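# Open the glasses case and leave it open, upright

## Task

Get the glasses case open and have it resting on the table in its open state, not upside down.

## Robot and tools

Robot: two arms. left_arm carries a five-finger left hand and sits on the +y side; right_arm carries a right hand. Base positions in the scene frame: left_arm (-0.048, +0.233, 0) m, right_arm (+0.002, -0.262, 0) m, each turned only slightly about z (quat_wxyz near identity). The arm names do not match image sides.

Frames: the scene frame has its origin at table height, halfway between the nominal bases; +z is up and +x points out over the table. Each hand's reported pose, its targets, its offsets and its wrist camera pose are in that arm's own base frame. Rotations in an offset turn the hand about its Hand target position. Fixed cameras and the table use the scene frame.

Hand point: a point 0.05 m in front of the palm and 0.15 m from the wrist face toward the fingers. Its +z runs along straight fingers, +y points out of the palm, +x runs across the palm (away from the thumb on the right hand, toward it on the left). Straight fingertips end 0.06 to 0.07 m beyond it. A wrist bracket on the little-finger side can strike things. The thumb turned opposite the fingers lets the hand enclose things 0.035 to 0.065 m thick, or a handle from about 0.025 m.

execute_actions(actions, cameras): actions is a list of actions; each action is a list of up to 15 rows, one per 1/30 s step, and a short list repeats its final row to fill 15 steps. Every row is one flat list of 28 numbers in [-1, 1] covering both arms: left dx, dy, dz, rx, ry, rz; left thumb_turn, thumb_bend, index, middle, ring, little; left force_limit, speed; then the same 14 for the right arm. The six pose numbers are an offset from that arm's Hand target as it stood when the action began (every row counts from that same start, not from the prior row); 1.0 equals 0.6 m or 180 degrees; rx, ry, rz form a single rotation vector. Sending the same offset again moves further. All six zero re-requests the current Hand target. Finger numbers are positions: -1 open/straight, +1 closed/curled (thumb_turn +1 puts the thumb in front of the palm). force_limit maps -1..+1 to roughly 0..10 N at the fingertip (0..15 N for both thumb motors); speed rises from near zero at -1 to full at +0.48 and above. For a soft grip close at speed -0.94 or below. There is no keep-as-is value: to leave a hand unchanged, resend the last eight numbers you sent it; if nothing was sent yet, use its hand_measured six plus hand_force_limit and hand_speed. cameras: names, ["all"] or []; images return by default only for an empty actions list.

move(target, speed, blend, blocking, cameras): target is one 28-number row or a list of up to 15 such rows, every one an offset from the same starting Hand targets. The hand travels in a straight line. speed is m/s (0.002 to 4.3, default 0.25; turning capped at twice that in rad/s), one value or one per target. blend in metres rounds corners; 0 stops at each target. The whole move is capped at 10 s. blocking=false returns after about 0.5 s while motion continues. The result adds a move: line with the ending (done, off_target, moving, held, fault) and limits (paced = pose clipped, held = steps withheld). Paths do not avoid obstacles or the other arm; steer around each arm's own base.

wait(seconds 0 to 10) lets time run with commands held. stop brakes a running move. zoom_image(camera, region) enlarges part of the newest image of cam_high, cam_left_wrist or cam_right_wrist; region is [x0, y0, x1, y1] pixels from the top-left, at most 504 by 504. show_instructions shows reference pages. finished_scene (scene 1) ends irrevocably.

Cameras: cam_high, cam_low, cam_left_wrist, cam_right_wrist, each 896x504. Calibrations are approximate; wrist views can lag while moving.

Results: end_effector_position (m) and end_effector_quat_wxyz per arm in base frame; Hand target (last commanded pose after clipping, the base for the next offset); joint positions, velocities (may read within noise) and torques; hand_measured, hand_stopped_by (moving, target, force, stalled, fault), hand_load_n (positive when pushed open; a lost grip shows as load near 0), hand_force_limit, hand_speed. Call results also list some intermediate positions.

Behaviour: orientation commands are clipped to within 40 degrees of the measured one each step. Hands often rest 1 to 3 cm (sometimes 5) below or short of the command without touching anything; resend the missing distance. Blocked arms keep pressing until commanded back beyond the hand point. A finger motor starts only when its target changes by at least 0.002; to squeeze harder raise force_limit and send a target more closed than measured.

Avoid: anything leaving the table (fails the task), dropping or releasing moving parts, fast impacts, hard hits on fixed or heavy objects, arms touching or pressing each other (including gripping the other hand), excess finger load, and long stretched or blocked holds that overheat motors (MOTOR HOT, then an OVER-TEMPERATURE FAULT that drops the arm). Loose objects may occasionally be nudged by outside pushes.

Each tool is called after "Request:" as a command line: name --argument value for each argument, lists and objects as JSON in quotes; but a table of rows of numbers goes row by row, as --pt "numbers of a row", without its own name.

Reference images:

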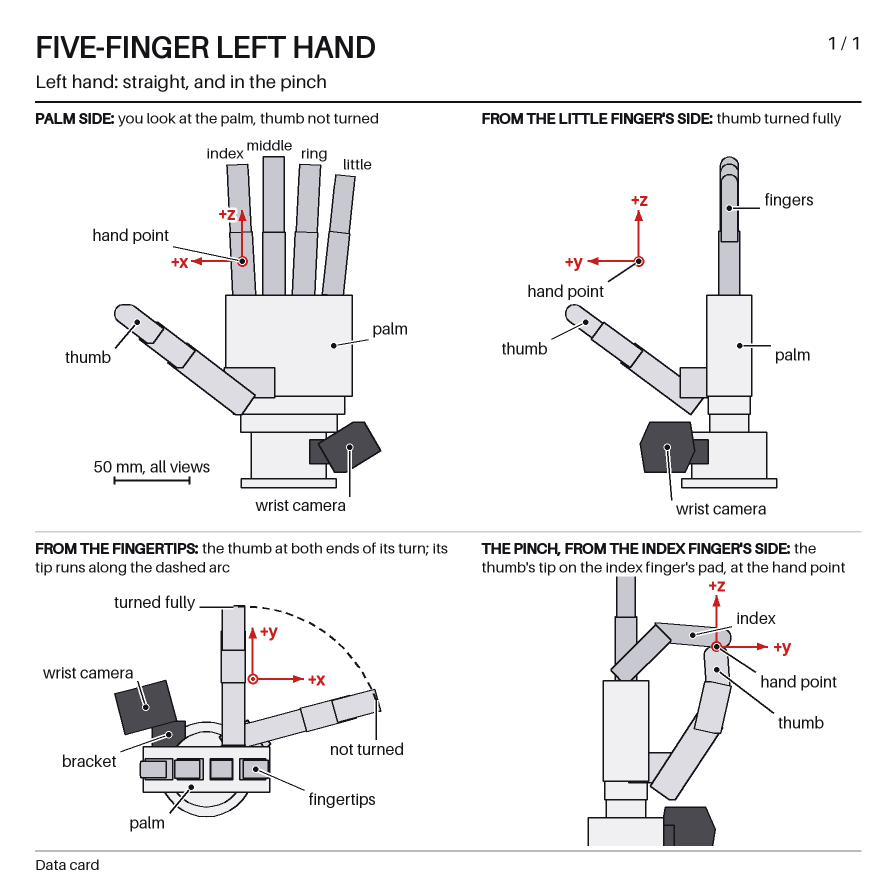

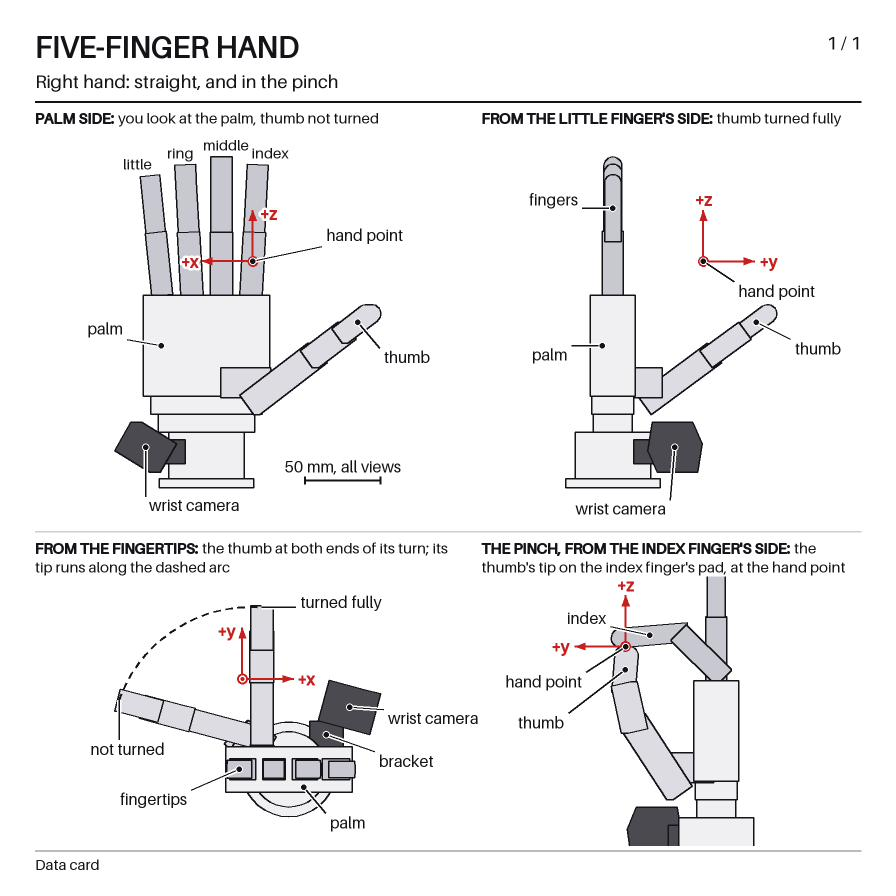

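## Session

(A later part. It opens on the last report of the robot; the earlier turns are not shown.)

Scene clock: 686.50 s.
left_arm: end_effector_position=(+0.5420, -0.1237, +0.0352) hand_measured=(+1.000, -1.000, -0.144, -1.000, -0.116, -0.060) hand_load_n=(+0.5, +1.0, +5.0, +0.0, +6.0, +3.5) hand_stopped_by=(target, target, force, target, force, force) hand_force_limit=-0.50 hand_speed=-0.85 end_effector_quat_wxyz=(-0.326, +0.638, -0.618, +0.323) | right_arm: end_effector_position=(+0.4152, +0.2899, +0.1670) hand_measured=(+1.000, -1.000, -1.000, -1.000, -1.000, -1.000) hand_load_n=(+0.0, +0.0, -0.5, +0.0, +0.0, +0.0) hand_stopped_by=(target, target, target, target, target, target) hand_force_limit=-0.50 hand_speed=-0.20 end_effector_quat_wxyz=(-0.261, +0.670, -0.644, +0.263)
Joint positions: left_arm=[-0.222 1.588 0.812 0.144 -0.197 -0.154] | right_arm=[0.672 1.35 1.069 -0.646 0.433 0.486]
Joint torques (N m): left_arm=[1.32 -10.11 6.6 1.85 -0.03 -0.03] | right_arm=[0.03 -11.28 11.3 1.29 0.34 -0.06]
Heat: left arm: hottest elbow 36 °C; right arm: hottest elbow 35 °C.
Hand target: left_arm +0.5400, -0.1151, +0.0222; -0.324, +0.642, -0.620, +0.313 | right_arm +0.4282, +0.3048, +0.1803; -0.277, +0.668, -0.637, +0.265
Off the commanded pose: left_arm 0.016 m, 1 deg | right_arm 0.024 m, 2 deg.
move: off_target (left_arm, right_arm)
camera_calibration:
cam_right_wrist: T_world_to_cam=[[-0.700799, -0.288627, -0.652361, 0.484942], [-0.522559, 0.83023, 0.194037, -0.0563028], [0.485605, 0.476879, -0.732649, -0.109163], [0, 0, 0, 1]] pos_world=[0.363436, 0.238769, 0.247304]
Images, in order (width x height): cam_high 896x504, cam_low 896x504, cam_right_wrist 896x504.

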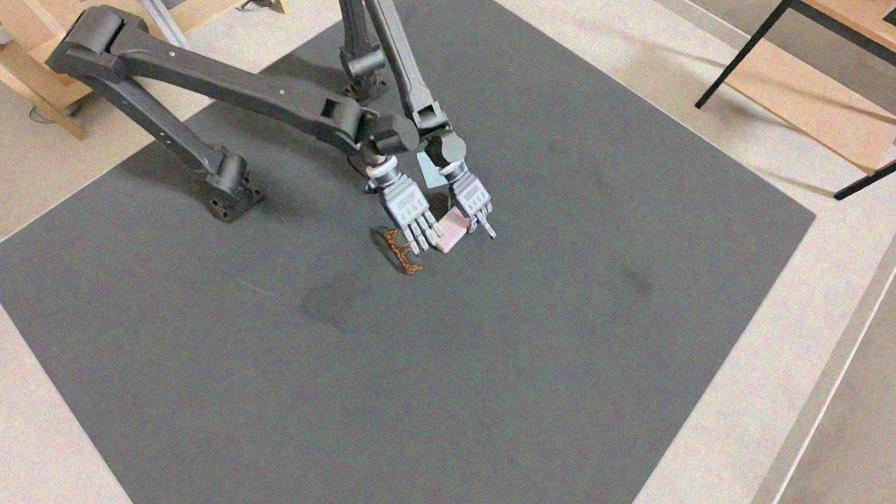

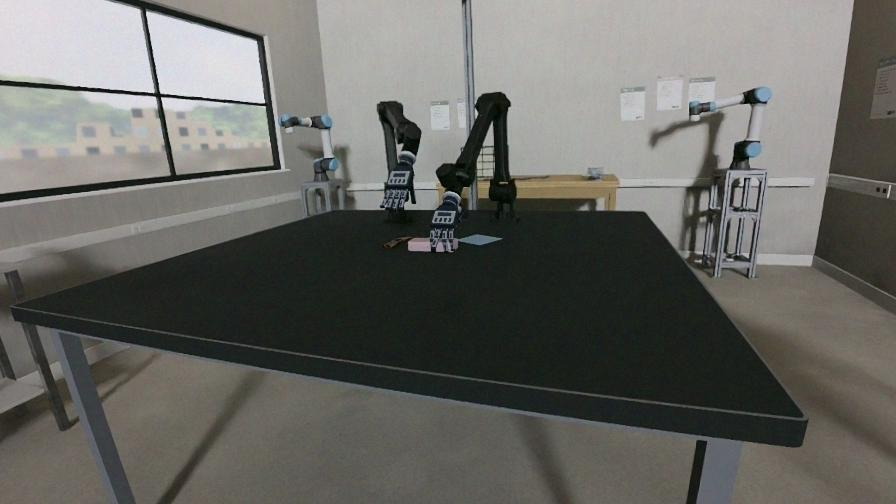

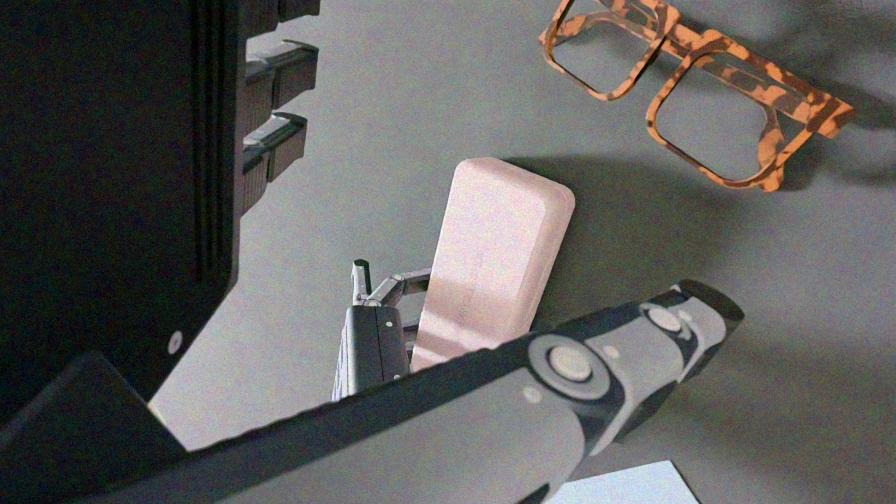

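Request:
move --target '[0.0, 0.0, 0.0, 0.0, 0.0, 0, 1, -1, 0.1, -1, 0.1, 0.1, -0.5, -0.85, 0.068, 0.08, -0.108, 0, 0, 0, 1, -1, -1, -1, -1, -1, -0.5, -0.2]' --speed 0.12 --cameras '["cam_high", "cam_right_wrist", "cam_low", "cam_left_wrist"]'

Scene clock: 700.87 s.
left_arm: end_effector_position=(+0.5420, -0.1237, +0.0352) hand_measured=(+1.000, -1.000, -0.144, -1.000, -0.116, -0.060) hand_load_n=(+1.0, +1.0, +5.0, +0.0, +6.0, +3.5) hand_stopped_by=(target, target, force, target, force, force) hand_force_limit=-0.50 hand_speed=-0.85 end_effector_quat_wxyz=(-0.326, +0.638, -0.618, +0.323) | right_arm: end_effector_position=(+0.4576, +0.3338, +0.1063) hand_measured=(+1.000, -1.000, -1.000, -1.000, -1.000, -1.000) hand_load_n=(+0.0, +0.0, +0.0, +0.0, -0.5, +0.0) hand_stopped_by=(target, target, target, target, target, target) hand_force_limit=-0.50 hand_speed=-0.20 end_effector_quat_wxyz=(-0.260, +0.673, -0.639, +0.265)
Joint positions: left_arm=[-0.222 1.588 0.812 0.144 -0.197 -0.154] | right_arm=[0.69 1.563 1.128 -0.496 0.444 0.489]
Joint torques (N m): left_arm=[1.32 -10.11 6.6 1.84 -0.03 -0.03] | right_arm=[0.67 -14.15 10.5 1.4 0.52 0.1]
Heat: left arm: hottest elbow 35 °C; right arm: hottest elbow 36 °C.
Hand target: left_arm +0.5400, -0.1151, +0.0222; -0.324, +0.642, -0.620, +0.313 | right_arm +0.4689, +0.3530, +0.1155; -0.277, +0.668, -0.637, +0.265
Off the commanded pose: left_arm 0.016 m, 1 deg | right_arm 0.024 m, 2 deg.
move: off_target (left_arm, right_arm)
camera_calibration:
cam_left_wrist: T_world_to_cam=[[0.578296, -0.29005, 0.762526, -0.368353], [-0.516322, -0.853784, 0.0668137, 0.17857], [0.631653, -0.432347, -0.643499, -0.25541], [0, 0, 0, 1]] pos_world=[0.466547, -0.0648058, 0.104592]
cam_right_wrist: T_world_to_cam=[[-0.696545, -0.300167, -0.651709, 0.489586], [-0.530777, 0.826734, 0.186512, -0.0531472], [0.482806, 0.475826, -0.735179, -0.193272], [0, 0, 0, 1]] pos_world=[0.406122, 0.28286, 0.186891]

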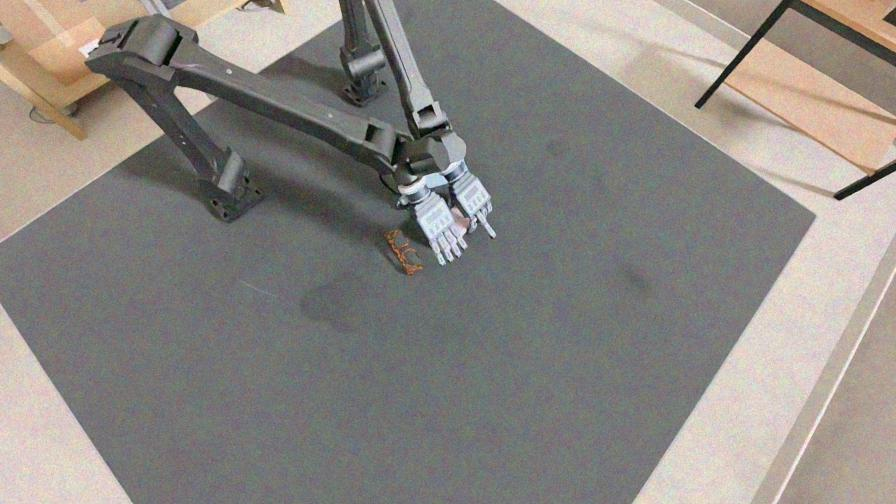

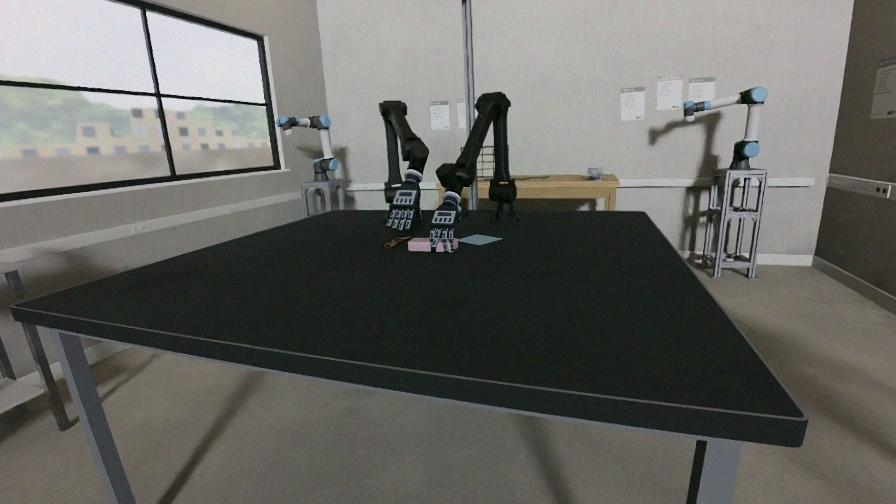

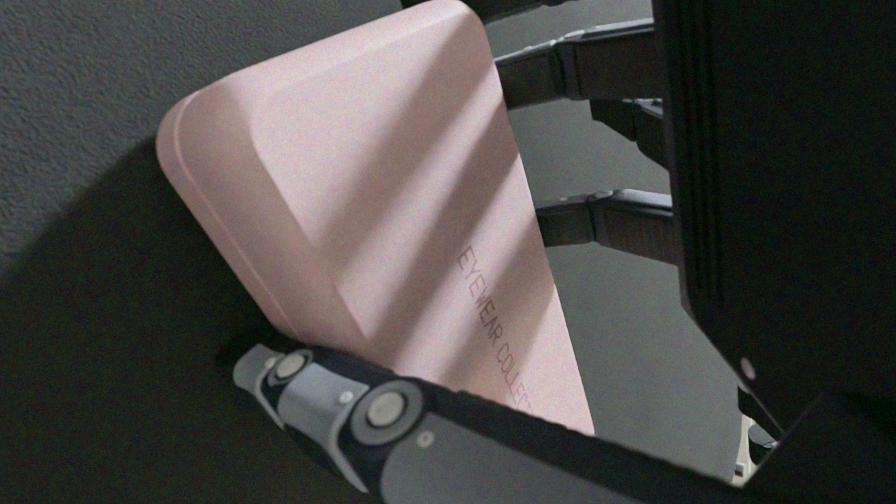

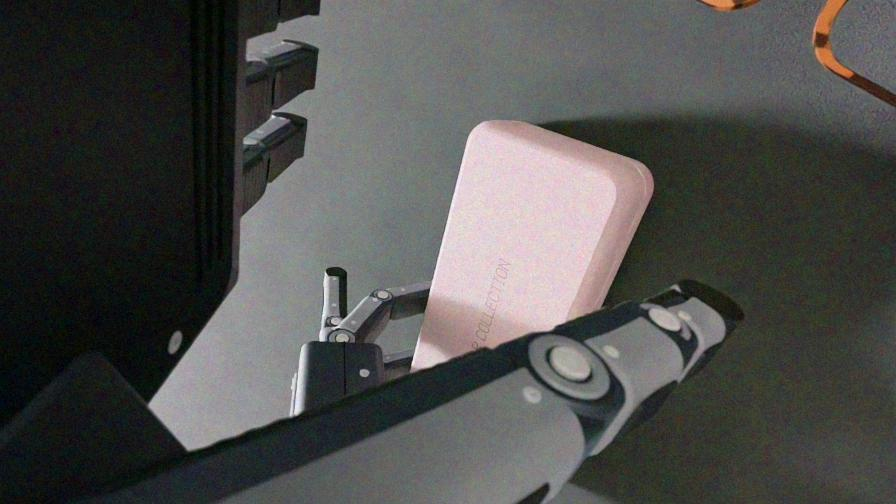

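Request:
zoom_image --camera "cam_low" --region '[370, 180, 480, 260]'

Request:
zoom_image --camera "cam_high" --region '[380, 150, 510, 280]'

Scaled by 4.582.

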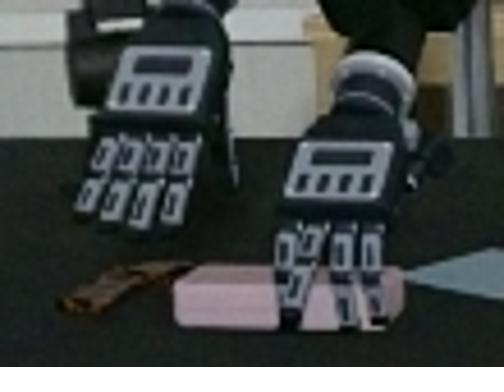

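Scaled by 3.877.

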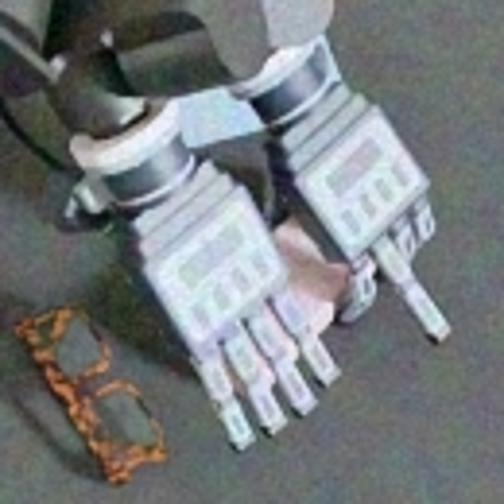

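Request:
zoom_image --camera "cam_right_wrist" --region '[400, 100, 680, 380]'

Scaled by 1.800.

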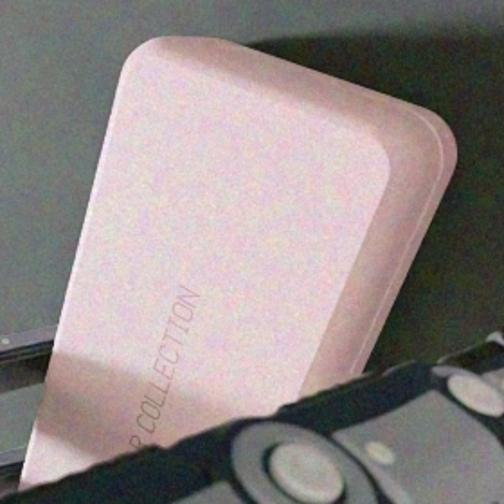

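Request:
move --target '[0.0, 0.0, 0.0, 0.0, 0.0, 0, 1, -1, 0.1, -1, 0.1, 0.1, -0.5, -0.85, -0.002, 0.015, -0.069, 0, 0, 0, 1, -1, -1, -1, -1, -1, -0.5, -0.2]' --speed 0.08 --cameras '["cam_high", "cam_right_wrist", "cam_low", "cam_left_wrist"]'

Request:
zoom_image --camera "cam_low" --region '[370, 180, 480, 260]'

Request:
zoom_image --camera "cam_right_wrist" --region '[400, 100, 800, 400]'

Scene clock: 737.70 s.
left_arm: end_effector_position=(+0.5420, -0.1237, +0.0352) hand_measured=(+1.000, -1.000, -0.144, -1.000, -0.116, -0.060) hand_load_n=(+1.0, +1.5, +5.0, +0.0, +6.0, +3.5) hand_stopped_by=(target, target, force, target, force, force) hand_force_limit=-0.50 hand_speed=-0.85 end_effector_quat_wxyz=(-0.326, +0.638, -0.618, +0.323) | right_arm: end_effector_position=(+0.4674, +0.3484, +0.0919) hand_measured=(+1.000, -1.000, -1.000, -1.000, -1.000, -1.000) hand_load_n=(+0.0, +0.0, +0.0, +0.0, +0.0, +0.5) hand_stopped_by=(target, target, target, target, target, target) hand_force_limit=-0.50 hand_speed=-0.20 end_effector_quat_wxyz=(-0.275, +0.667, -0.638, +0.267)
Joint positions: left_arm=[-0.222 1.588 0.812 0.144 -0.197 -0.154] | right_arm=[0.701 1.608 1.127 -0.421 0.452 0.497]
Joint torques (N m): left_arm=[1.32 -10.05 6.58 1.84 -0.03 -0.03] | right_arm=[-1.26 -17.38 7.34 0.84 0.38 0]
Heat: left arm: hottest elbow 35 °C; right arm: hottest elbow 37 °C.
Hand target: left_arm +0.5400, -0.1151, +0.0222; -0.324, +0.642, -0.620, +0.313 | right_arm +0.4671, +0.3475, +0.0954; -0.276, +0.667, -0.638, +0.267 (not the last commanded pose)
Off the commanded pose: left_arm 0.016 m, 1 deg | right_arm 0.022 m, 0 deg.
move: held (right_arm; a check stopped the path), off_target (left_arm); limits=held
pose unreachable (right arm): on one or more control steps of this call, first in action 0 (counted from 0), this arm could not follow its commanded pose, so it was not sent that pose on those steps. It may still have moved: this result reports where it is.
cause: moving toward the commanded pose would bring a part of the arm too close to another arm (a part of this arm just beyond joint 4 (wrist pitch) and a part of the left arm just beyond its joint 4 (wrist pitch), where that arm would come to rest).
camera_calibration:
cam_left_wrist: T_world_to_cam=[[0.578296, -0.29005, 0.762526, -0.368353], [-0.516322, -0.853784, 0.0668137, 0.17857], [0.631653, -0.432347, -0.643499, -0.25541], [0, 0, 0, 1]] pos_world=[0.466547, -0.0648058, 0.104592]
cam_right_wrist: T_world_to_cam=[[-0.67913, -0.286923, -0.675617, 0.480836], [-0.535717, 0.822974, 0.188999, -0.0538486], [0.501787, 0.490295, -0.712616, -0.231605], [0, 0, 0, 1]] pos_world=[0.413918, 0.295833, 0.169993]

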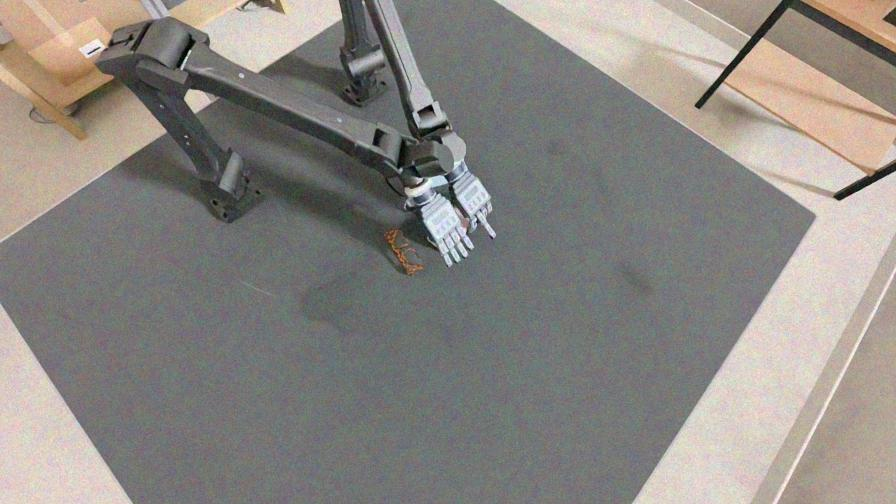

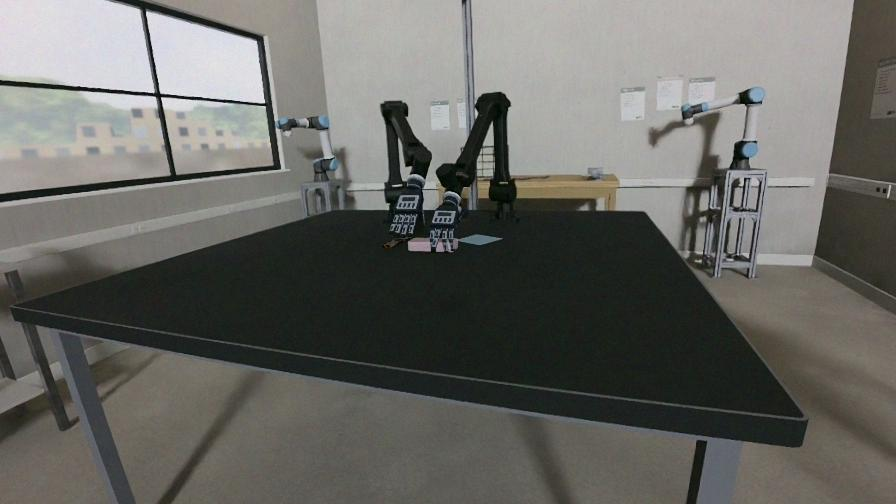

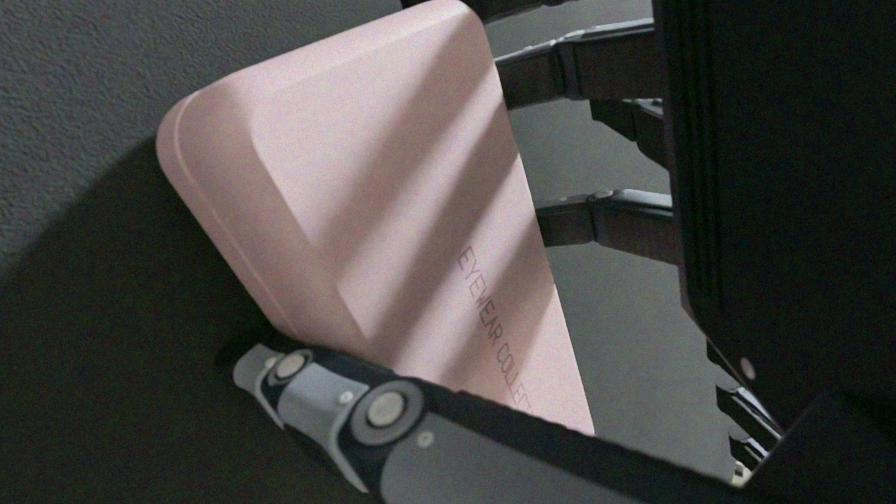

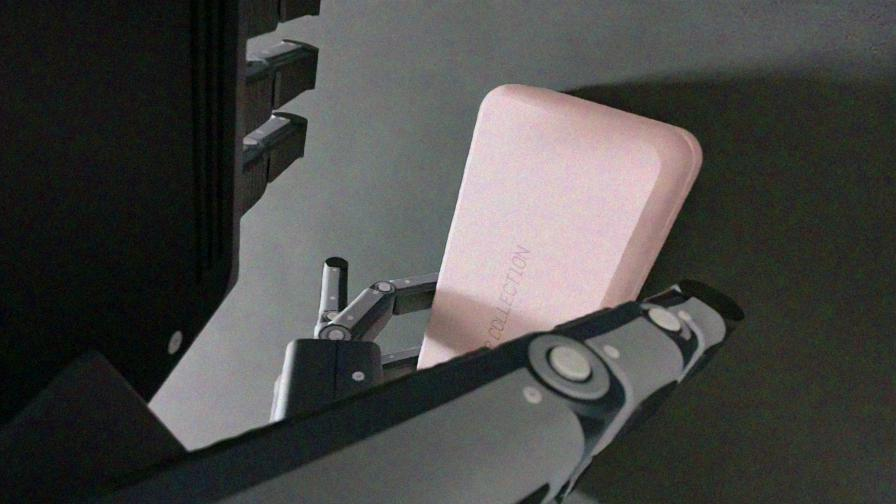

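Scaled by 4.582.

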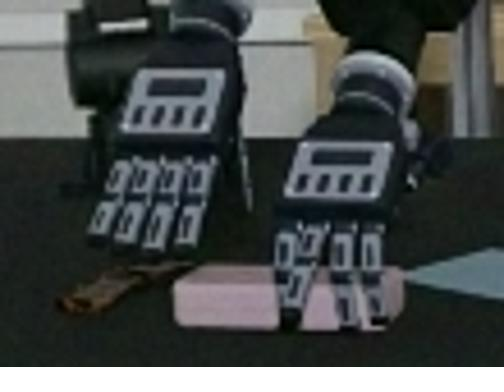

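Scaled by 1.260.

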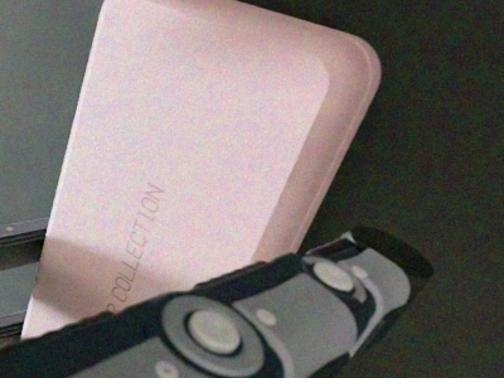

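Request:
move --target '[0.0, 0.0, 0.0, 0.0, 0.0, 0, 1, -1, 0.1, -1, 0.1, 0.1, -0.5, -0.85, -0.015, -0.074, -0.017, 0, 0, 0, 0.36, -1, -1, -1, -1, -1, -0.5, -0.2]' --speed 0.08 --cameras '["cam_high", "cam_right_wrist", "cam_low"]'

Scene clock: 773.87 s.
left_arm: end_effector_position=(+0.5420, -0.1237, +0.0352) hand_measured=(+1.000, -1.000, -0.144, -1.000, -0.116, -0.060) hand_load_n=(+1.0, +1.5, +5.0, +0.0, +6.0, +3.5) hand_stopped_by=(target, target, force, target, force, force) hand_force_limit=-0.50 hand_speed=-0.85 end_effector_quat_wxyz=(-0.326, +0.638, -0.618, +0.323) | right_arm: end_effector_position=(+0.4537, +0.3069, +0.0783) hand_measured=(+0.360, -1.000, -1.000, -1.000, -1.000, -1.000) hand_load_n=(+0.0, +0.0, +0.0, +0.0, +0.0, +0.0) hand_stopped_by=(target, target, target, target, target, target) hand_force_limit=-0.50 hand_speed=-0.20 end_effector_quat_wxyz=(-0.268, +0.671, -0.639, +0.264)
Joint positions: left_arm=[-0.222 1.588 0.812 0.144 -0.197 -0.154] | right_arm=[0.648 1.543 1.013 -0.371 0.415 0.453]
Joint torques (N m): left_arm=[1.38 -10.11 6.6 1.84 -0.03 -0.03] | right_arm=[-1.03 -16.09 6.98 1.39 0.21 -0.08]
Heat: left arm: hottest elbow 35 °C; right arm: hottest elbow 35 °C.
Hand target: left_arm +0.5400, -0.1151, +0.0222; -0.324, +0.642, -0.620, +0.313 | right_arm +0.4581, +0.3030, +0.0852; -0.276, +0.667, -0.639, +0.268
Off the commanded pose: left_arm 0.016 m, 1 deg | right_arm 0.009 m, 1 deg.
move: off_target (left_arm)
camera_calibration:
cam_right_wrist: T_world_to_cam=[[-0.689398, -0.292776, -0.66258, 0.455845], [-0.53363, 0.82382, 0.191205, -0.0259104], [0.489866, 0.485389, -0.724175, -0.20623], [0, 0, 0, 1]] pos_world=[0.401458, 0.254908, 0.157641]
Images, in order (width x height): cam_high 896x504, cam_low 896x504, cam_right_wrist 896x504.

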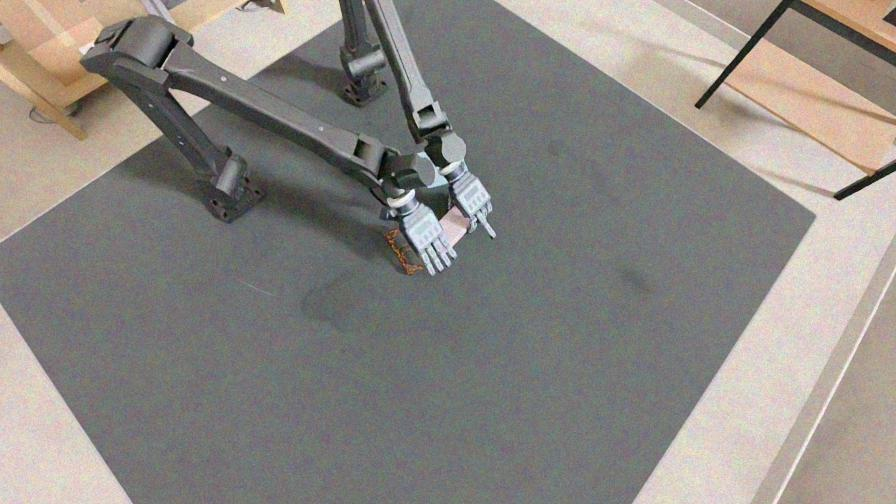

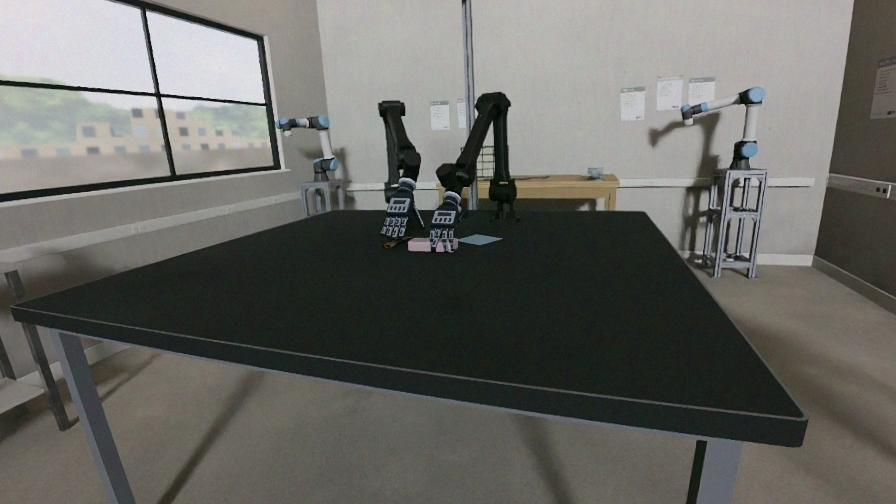

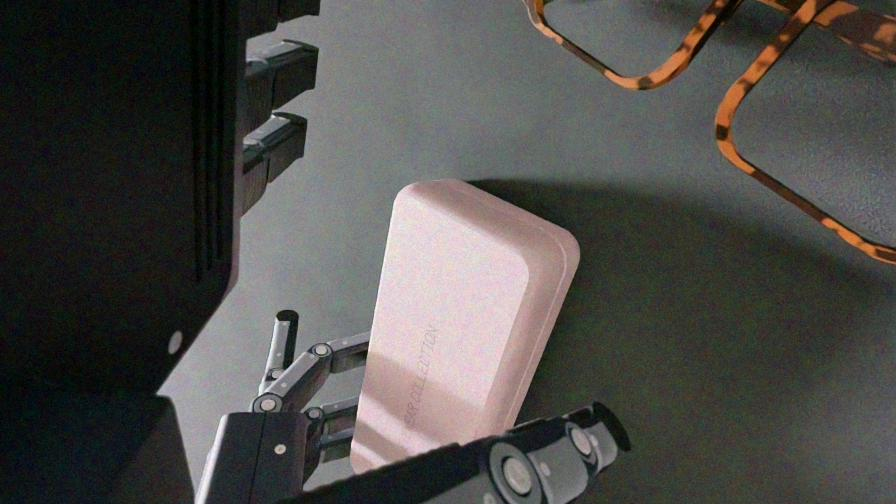

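Request:
move --target '[0.0, 0.0, 0.0, 0.0, 0.0, 0, 1, -1, 0.1, -1, 0.1, 0.1, -0.5, -0.85, 0, 0, -0.0287, 0, 0, 0, 0.36, -1, -1, -1, -1, -1, -0.5, -0.2]' --speed 0.06 --cameras '["cam_right_wrist", "cam_low"]'

Request:
zoom_image --camera "cam_low" --region '[370, 180, 480, 260]'

Request:
zoom_image --camera "cam_right_wrist" --region '[400, 200, 700, 500]'

Scene clock: 782.17 s.
left_arm: end_effector_position=(+0.5420, -0.1237, +0.0352) hand_measured=(+1.000, -1.000, -0.144, -1.000, -0.116, -0.060) hand_load_n=(+1.0, +1.5, +5.0, +0.0, +6.0, +3.5) hand_stopped_by=(target, target, force, target, force, force) hand_force_limit=-0.50 hand_speed=-0.85 end_effector_quat_wxyz=(-0.326, +0.638, -0.618, +0.323) | right_arm: end_effector_position=(+0.4546, +0.3077, +0.0741) hand_measured=(+0.360, -1.000, -1.000, -1.000, -1.000, -1.000) hand_load_n=(+0.0, +0.0, +0.0, -0.5, +0.0, +0.0) hand_stopped_by=(target, target, target, target, target, target) hand_force_limit=-0.50 hand_speed=-0.20 end_effector_quat_wxyz=(-0.279, +0.667, -0.638, +0.266)
Joint positions: left_arm=[-0.222 1.588 0.812 0.144 -0.197 -0.154] | right_arm=[0.648 1.543 0.99 -0.323 0.415 0.453]
Joint torques (N m): left_arm=[1.26 -10.11 6.6 1.84 -0.03 -0.03] | right_arm=[-1.44 -13.63 6.87 1.43 0.23 -0.06]
Heat: left arm: hottest elbow 35 °C; right arm: hottest elbow 35 °C.
Hand target: left_arm +0.5400, -0.1151, +0.0222; -0.324, +0.642, -0.620, +0.313 | right_arm +0.4582, +0.3030, +0.0681; -0.276, +0.667, -0.638, +0.268
Off the commanded pose: left_arm 0.016 m, 1 deg | right_arm 0.008 m, 0 deg.
move: off_target (left_arm)
camera_calibration:
cam_right_wrist: T_world_to_cam=[[-0.67618, -0.283622, -0.679956, 0.44643], [-0.538003, 0.820617, 0.192721, -0.0223555], [0.503323, 0.496132, -0.707474, -0.220706], [0, 0, 0, 1]] pos_world=[0.400926, 0.254462, 0.151717]
Images, in order (width x height): cam_low 896x504, cam_right_wrist 896x504.

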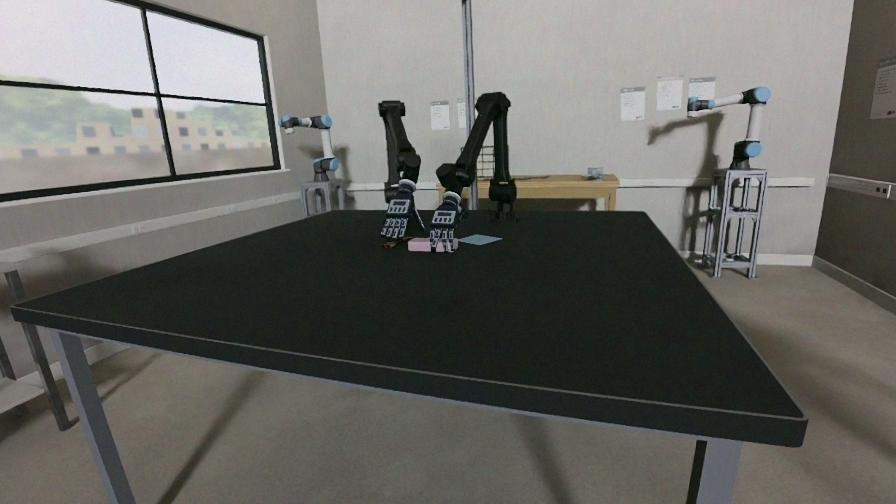

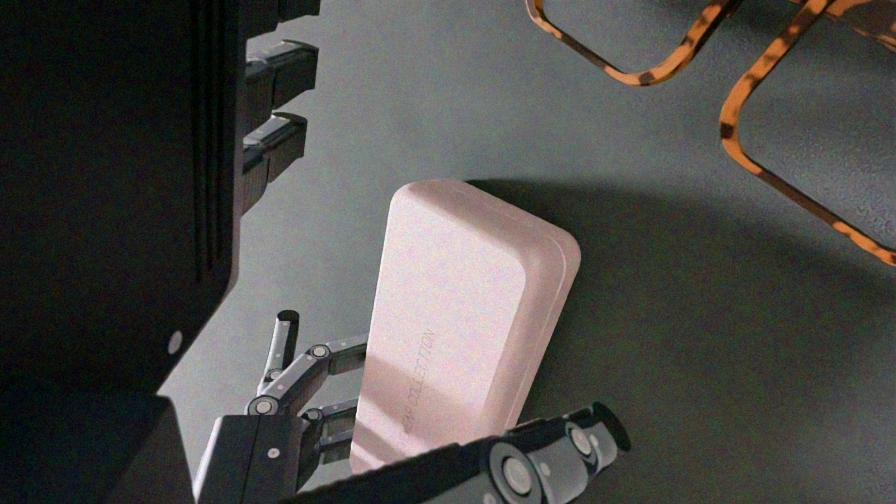

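Scaled by 4.582.

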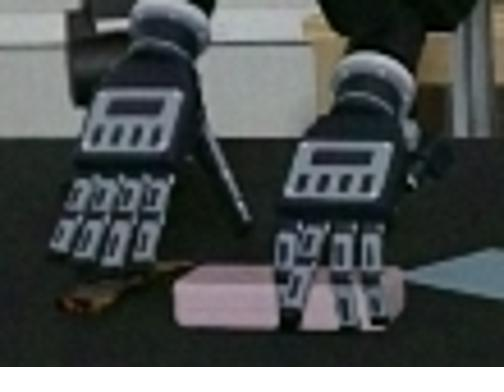

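Scaled by 1.680.

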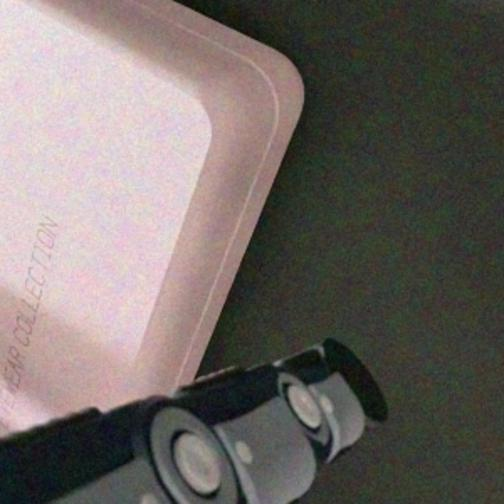

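Request:
move --target '[0.0, 0.0, 0.0, 0.0, 0.0, 0, 1, -1, 0.1, -1, 0.1, 0.1, -0.5, -0.85, 0, 0, -0.023, 0, 0, 0, 0.36, -1, -1, -1, -1, -1, -0.5, -0.2]' --speed 0.06 --cameras '["cam_right_wrist", "cam_low"]'

Request:
zoom_image --camera "cam_low" --region '[370, 180, 480, 260]'

Request:
zoom_image --camera "cam_right_wrist" --region '[400, 200, 700, 500]'

Scene clock: 786.87 s.
left_arm: end_effector_position=(+0.5420, -0.1237, +0.0352) hand_measured=(+1.000, -1.000, -0.144, -1.000, -0.116, -0.060) hand_load_n=(+0.5, +1.5, +5.5, +0.0, +6.0, +3.5) hand_stopped_by=(target, target, force, target, force, force) hand_force_limit=-0.50 hand_speed=-0.85 end_effector_quat_wxyz=(-0.326, +0.638, -0.618, +0.323) | right_arm: end_effector_position=(+0.4550, +0.3081, +0.0675) hand_measured=(+0.360, -1.000, -1.000, -1.000, -1.000, -1.000) hand_load_n=(+0.0, +0.0, +0.0, +0.0, +0.0, +0.0) hand_stopped_by=(target, target, target, target, target, target) hand_force_limit=-0.50 hand_speed=-0.20 end_effector_quat_wxyz=(-0.285, +0.664, -0.638, +0.267)
Joint positions: left_arm=[-0.222 1.588 0.812 0.144 -0.197 -0.154] | right_arm=[0.648 1.55 0.972 -0.284 0.415 0.453]
Joint torques (N m): left_arm=[1.26 -10.11 6.6 1.84 -0.03 -0.03] | right_arm=[-0.97 -12.34 6.72 1.48 0.21 -0.09]
Heat: left arm: hottest elbow 35 °C; right arm: hottest elbow 35 °C.
Hand target: left_arm +0.5400, -0.1151, +0.0222; -0.324, +0.642, -0.620, +0.313 | right_arm +0.4582, +0.3031, +0.0542; -0.276, +0.667, -0.638, +0.267
Off the commanded pose: left_arm 0.016 m, 1 deg | right_arm 0.015 m, 1 deg.
move: off_target (left_arm, right_arm)
camera_calibration:
cam_right_wrist: T_world_to_cam=[[-0.66894, -0.278139, -0.689317, 0.437956], [-0.54027, 0.818849, 0.193893, -0.0196656], [0.510517, 0.50212, -0.698031, -0.231571], [0, 0, 0, 1]] pos_world=[0.400562, 0.254192, 0.14406]
Images, in order (width x height): cam_low 896x504, cam_right_wrist 896x504.

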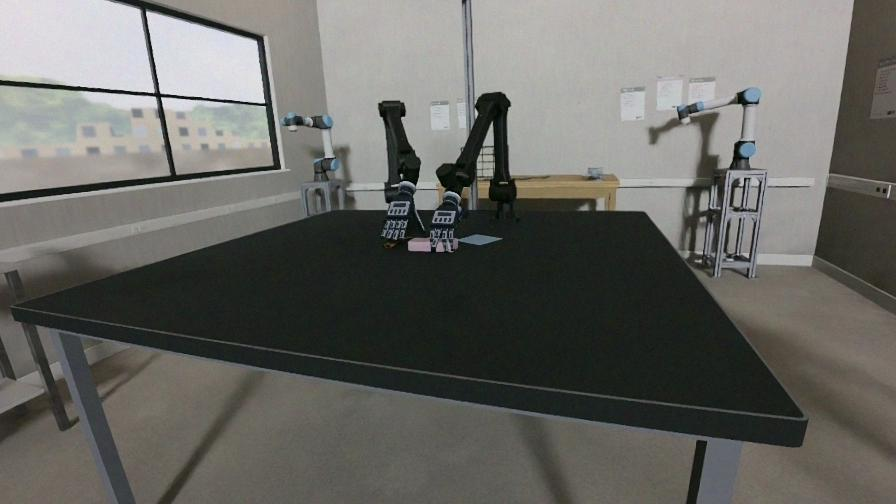

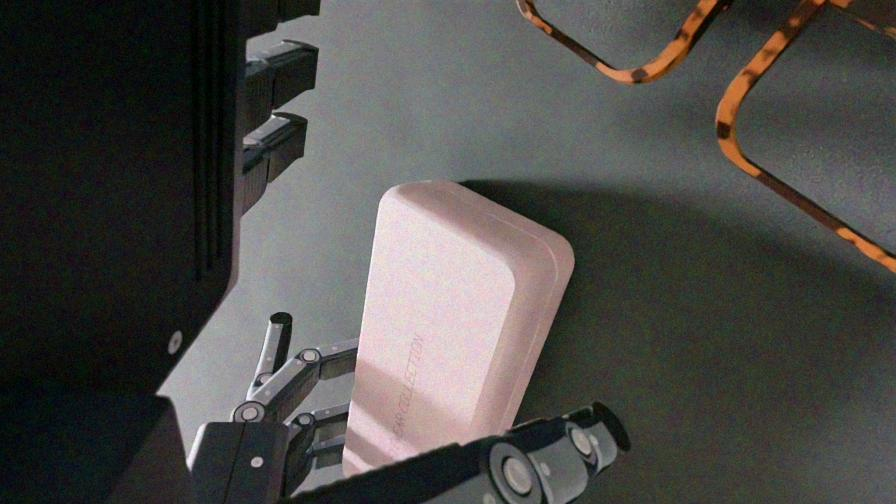

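Scaled by 4.582.

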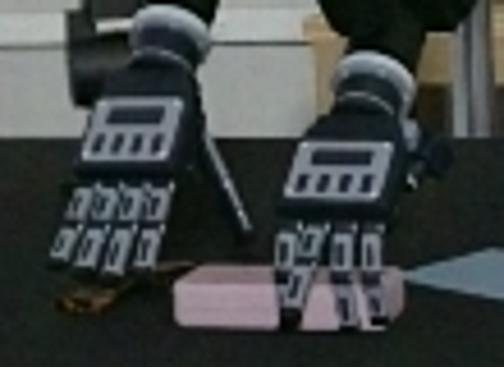

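Scaled by 1.680.

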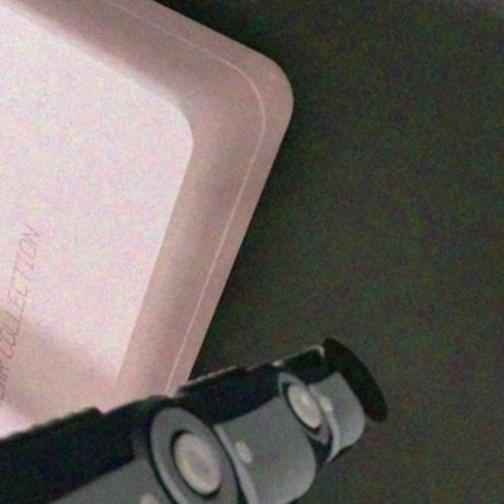

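Request:
move --target '[0.0, 0.0, 0.0, 0.0, 0.0, 0, 1, -1, 0.1, -1, 0.1, 0.1, -0.5, -0.85, 0, 0, -0.023, 0, 0, 0, 0.36, -1, -1, -1, -1, -1, -0.5, -0.2]' --speed 0.06 --cameras '["cam_right_wrist", "cam_low"]'

Request:
zoom_image --camera "cam_low" --region '[370, 180, 480, 260]'

Request:
zoom_image --camera "cam_right_wrist" --region '[400, 200, 700, 500]'

Scene clock: 798.90 s.
left_arm: end_effector_position=(+0.5420, -0.1237, +0.0352) hand_measured=(+1.000, -1.000, -0.144, -1.000, -0.116, -0.060) hand_load_n=(+1.0, +1.5, +5.0, +0.0, +5.5, +3.0) hand_stopped_by=(target, target, force, target, force, force) hand_force_limit=-0.50 hand_speed=-0.85 end_effector_quat_wxyz=(-0.326, +0.638, -0.618, +0.323) | right_arm: end_effector_position=(+0.4550, +0.3081, +0.0528) hand_measured=(+0.360, -1.000, -1.000, -1.000, -1.000, -1.000) hand_load_n=(-0.5, +0.0, +0.0, -0.5, +0.0, +0.0) hand_stopped_by=(target, target, target, target, target, target) hand_force_limit=-0.50 hand_speed=-0.20 end_effector_quat_wxyz=(-0.284, +0.664, -0.638, +0.267)
Joint positions: left_arm=[-0.222 1.588 0.812 0.144 -0.197 -0.154] | right_arm=[0.648 1.574 0.955 -0.245 0.415 0.453]
Joint torques (N m): left_arm=[1.26 -10.05 6.6 1.84 -0.03 -0.03] | right_arm=[-1.61 -12.51 6.48 1.5 0.22 -0.04]
Heat: left arm: hottest elbow 35 °C; right arm: hottest elbow 34 °C.
Hand target: left_arm +0.5400, -0.1151, +0.0222; -0.324, +0.642, -0.620, +0.313 | right_arm +0.4581, +0.3030, +0.0404; -0.276, +0.667, -0.638, +0.267
Off the commanded pose: left_arm 0.016 m, 1 deg | right_arm 0.014 m, 1 deg.
move: off_target (left_arm, right_arm)
camera_calibration:
cam_right_wrist: T_world_to_cam=[[-0.669787, -0.278754, -0.688245, 0.428405], [-0.540018, 0.819035, 0.19381, -0.0170178], [0.509671, 0.501477, -0.699111, -0.241151], [0, 0, 0, 1]] pos_world=[0.400658, 0.254289, 0.129555]
Images, in order (width x height): cam_low 896x504, cam_right_wrist 896x504.

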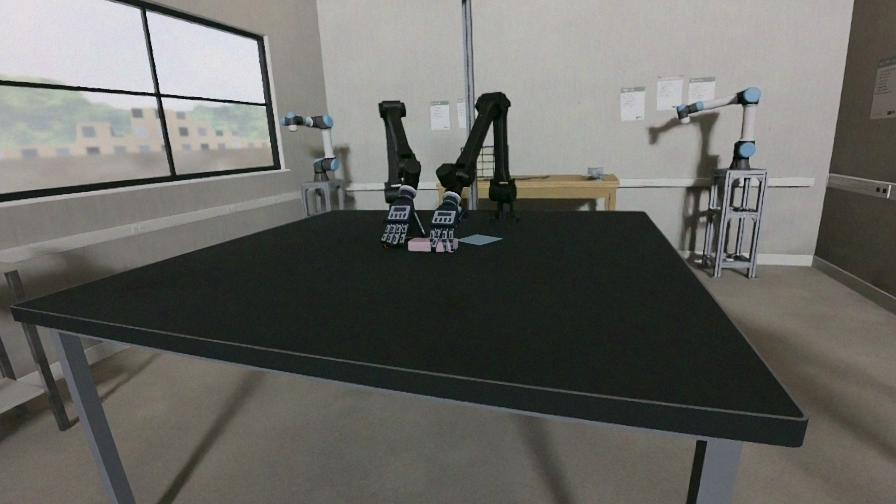

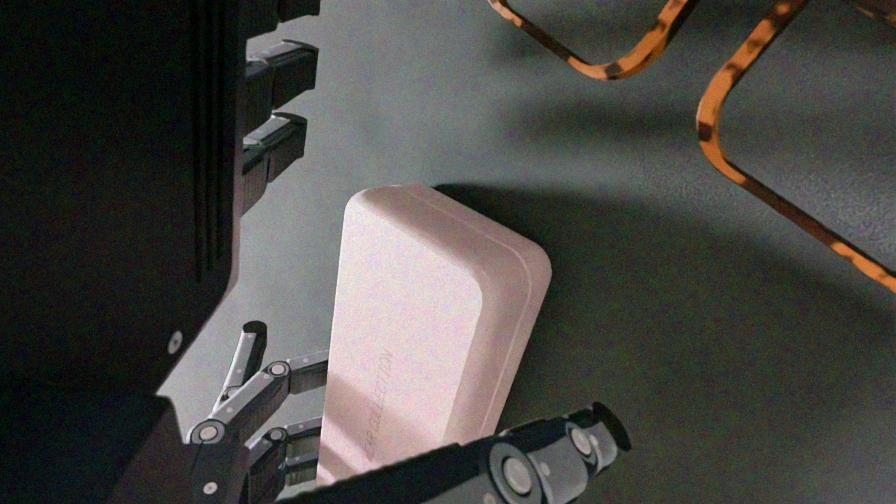

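Scaled by 4.582.

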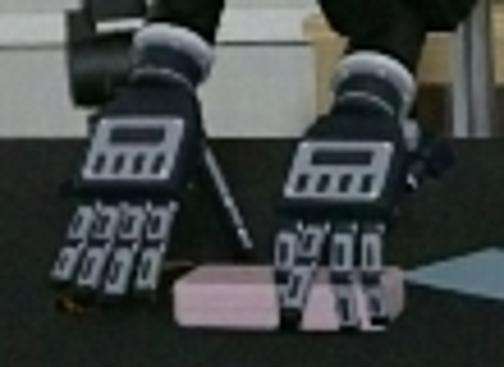

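Scaled by 1.680.

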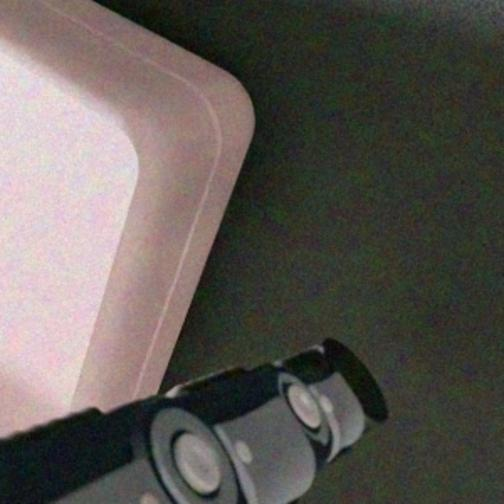

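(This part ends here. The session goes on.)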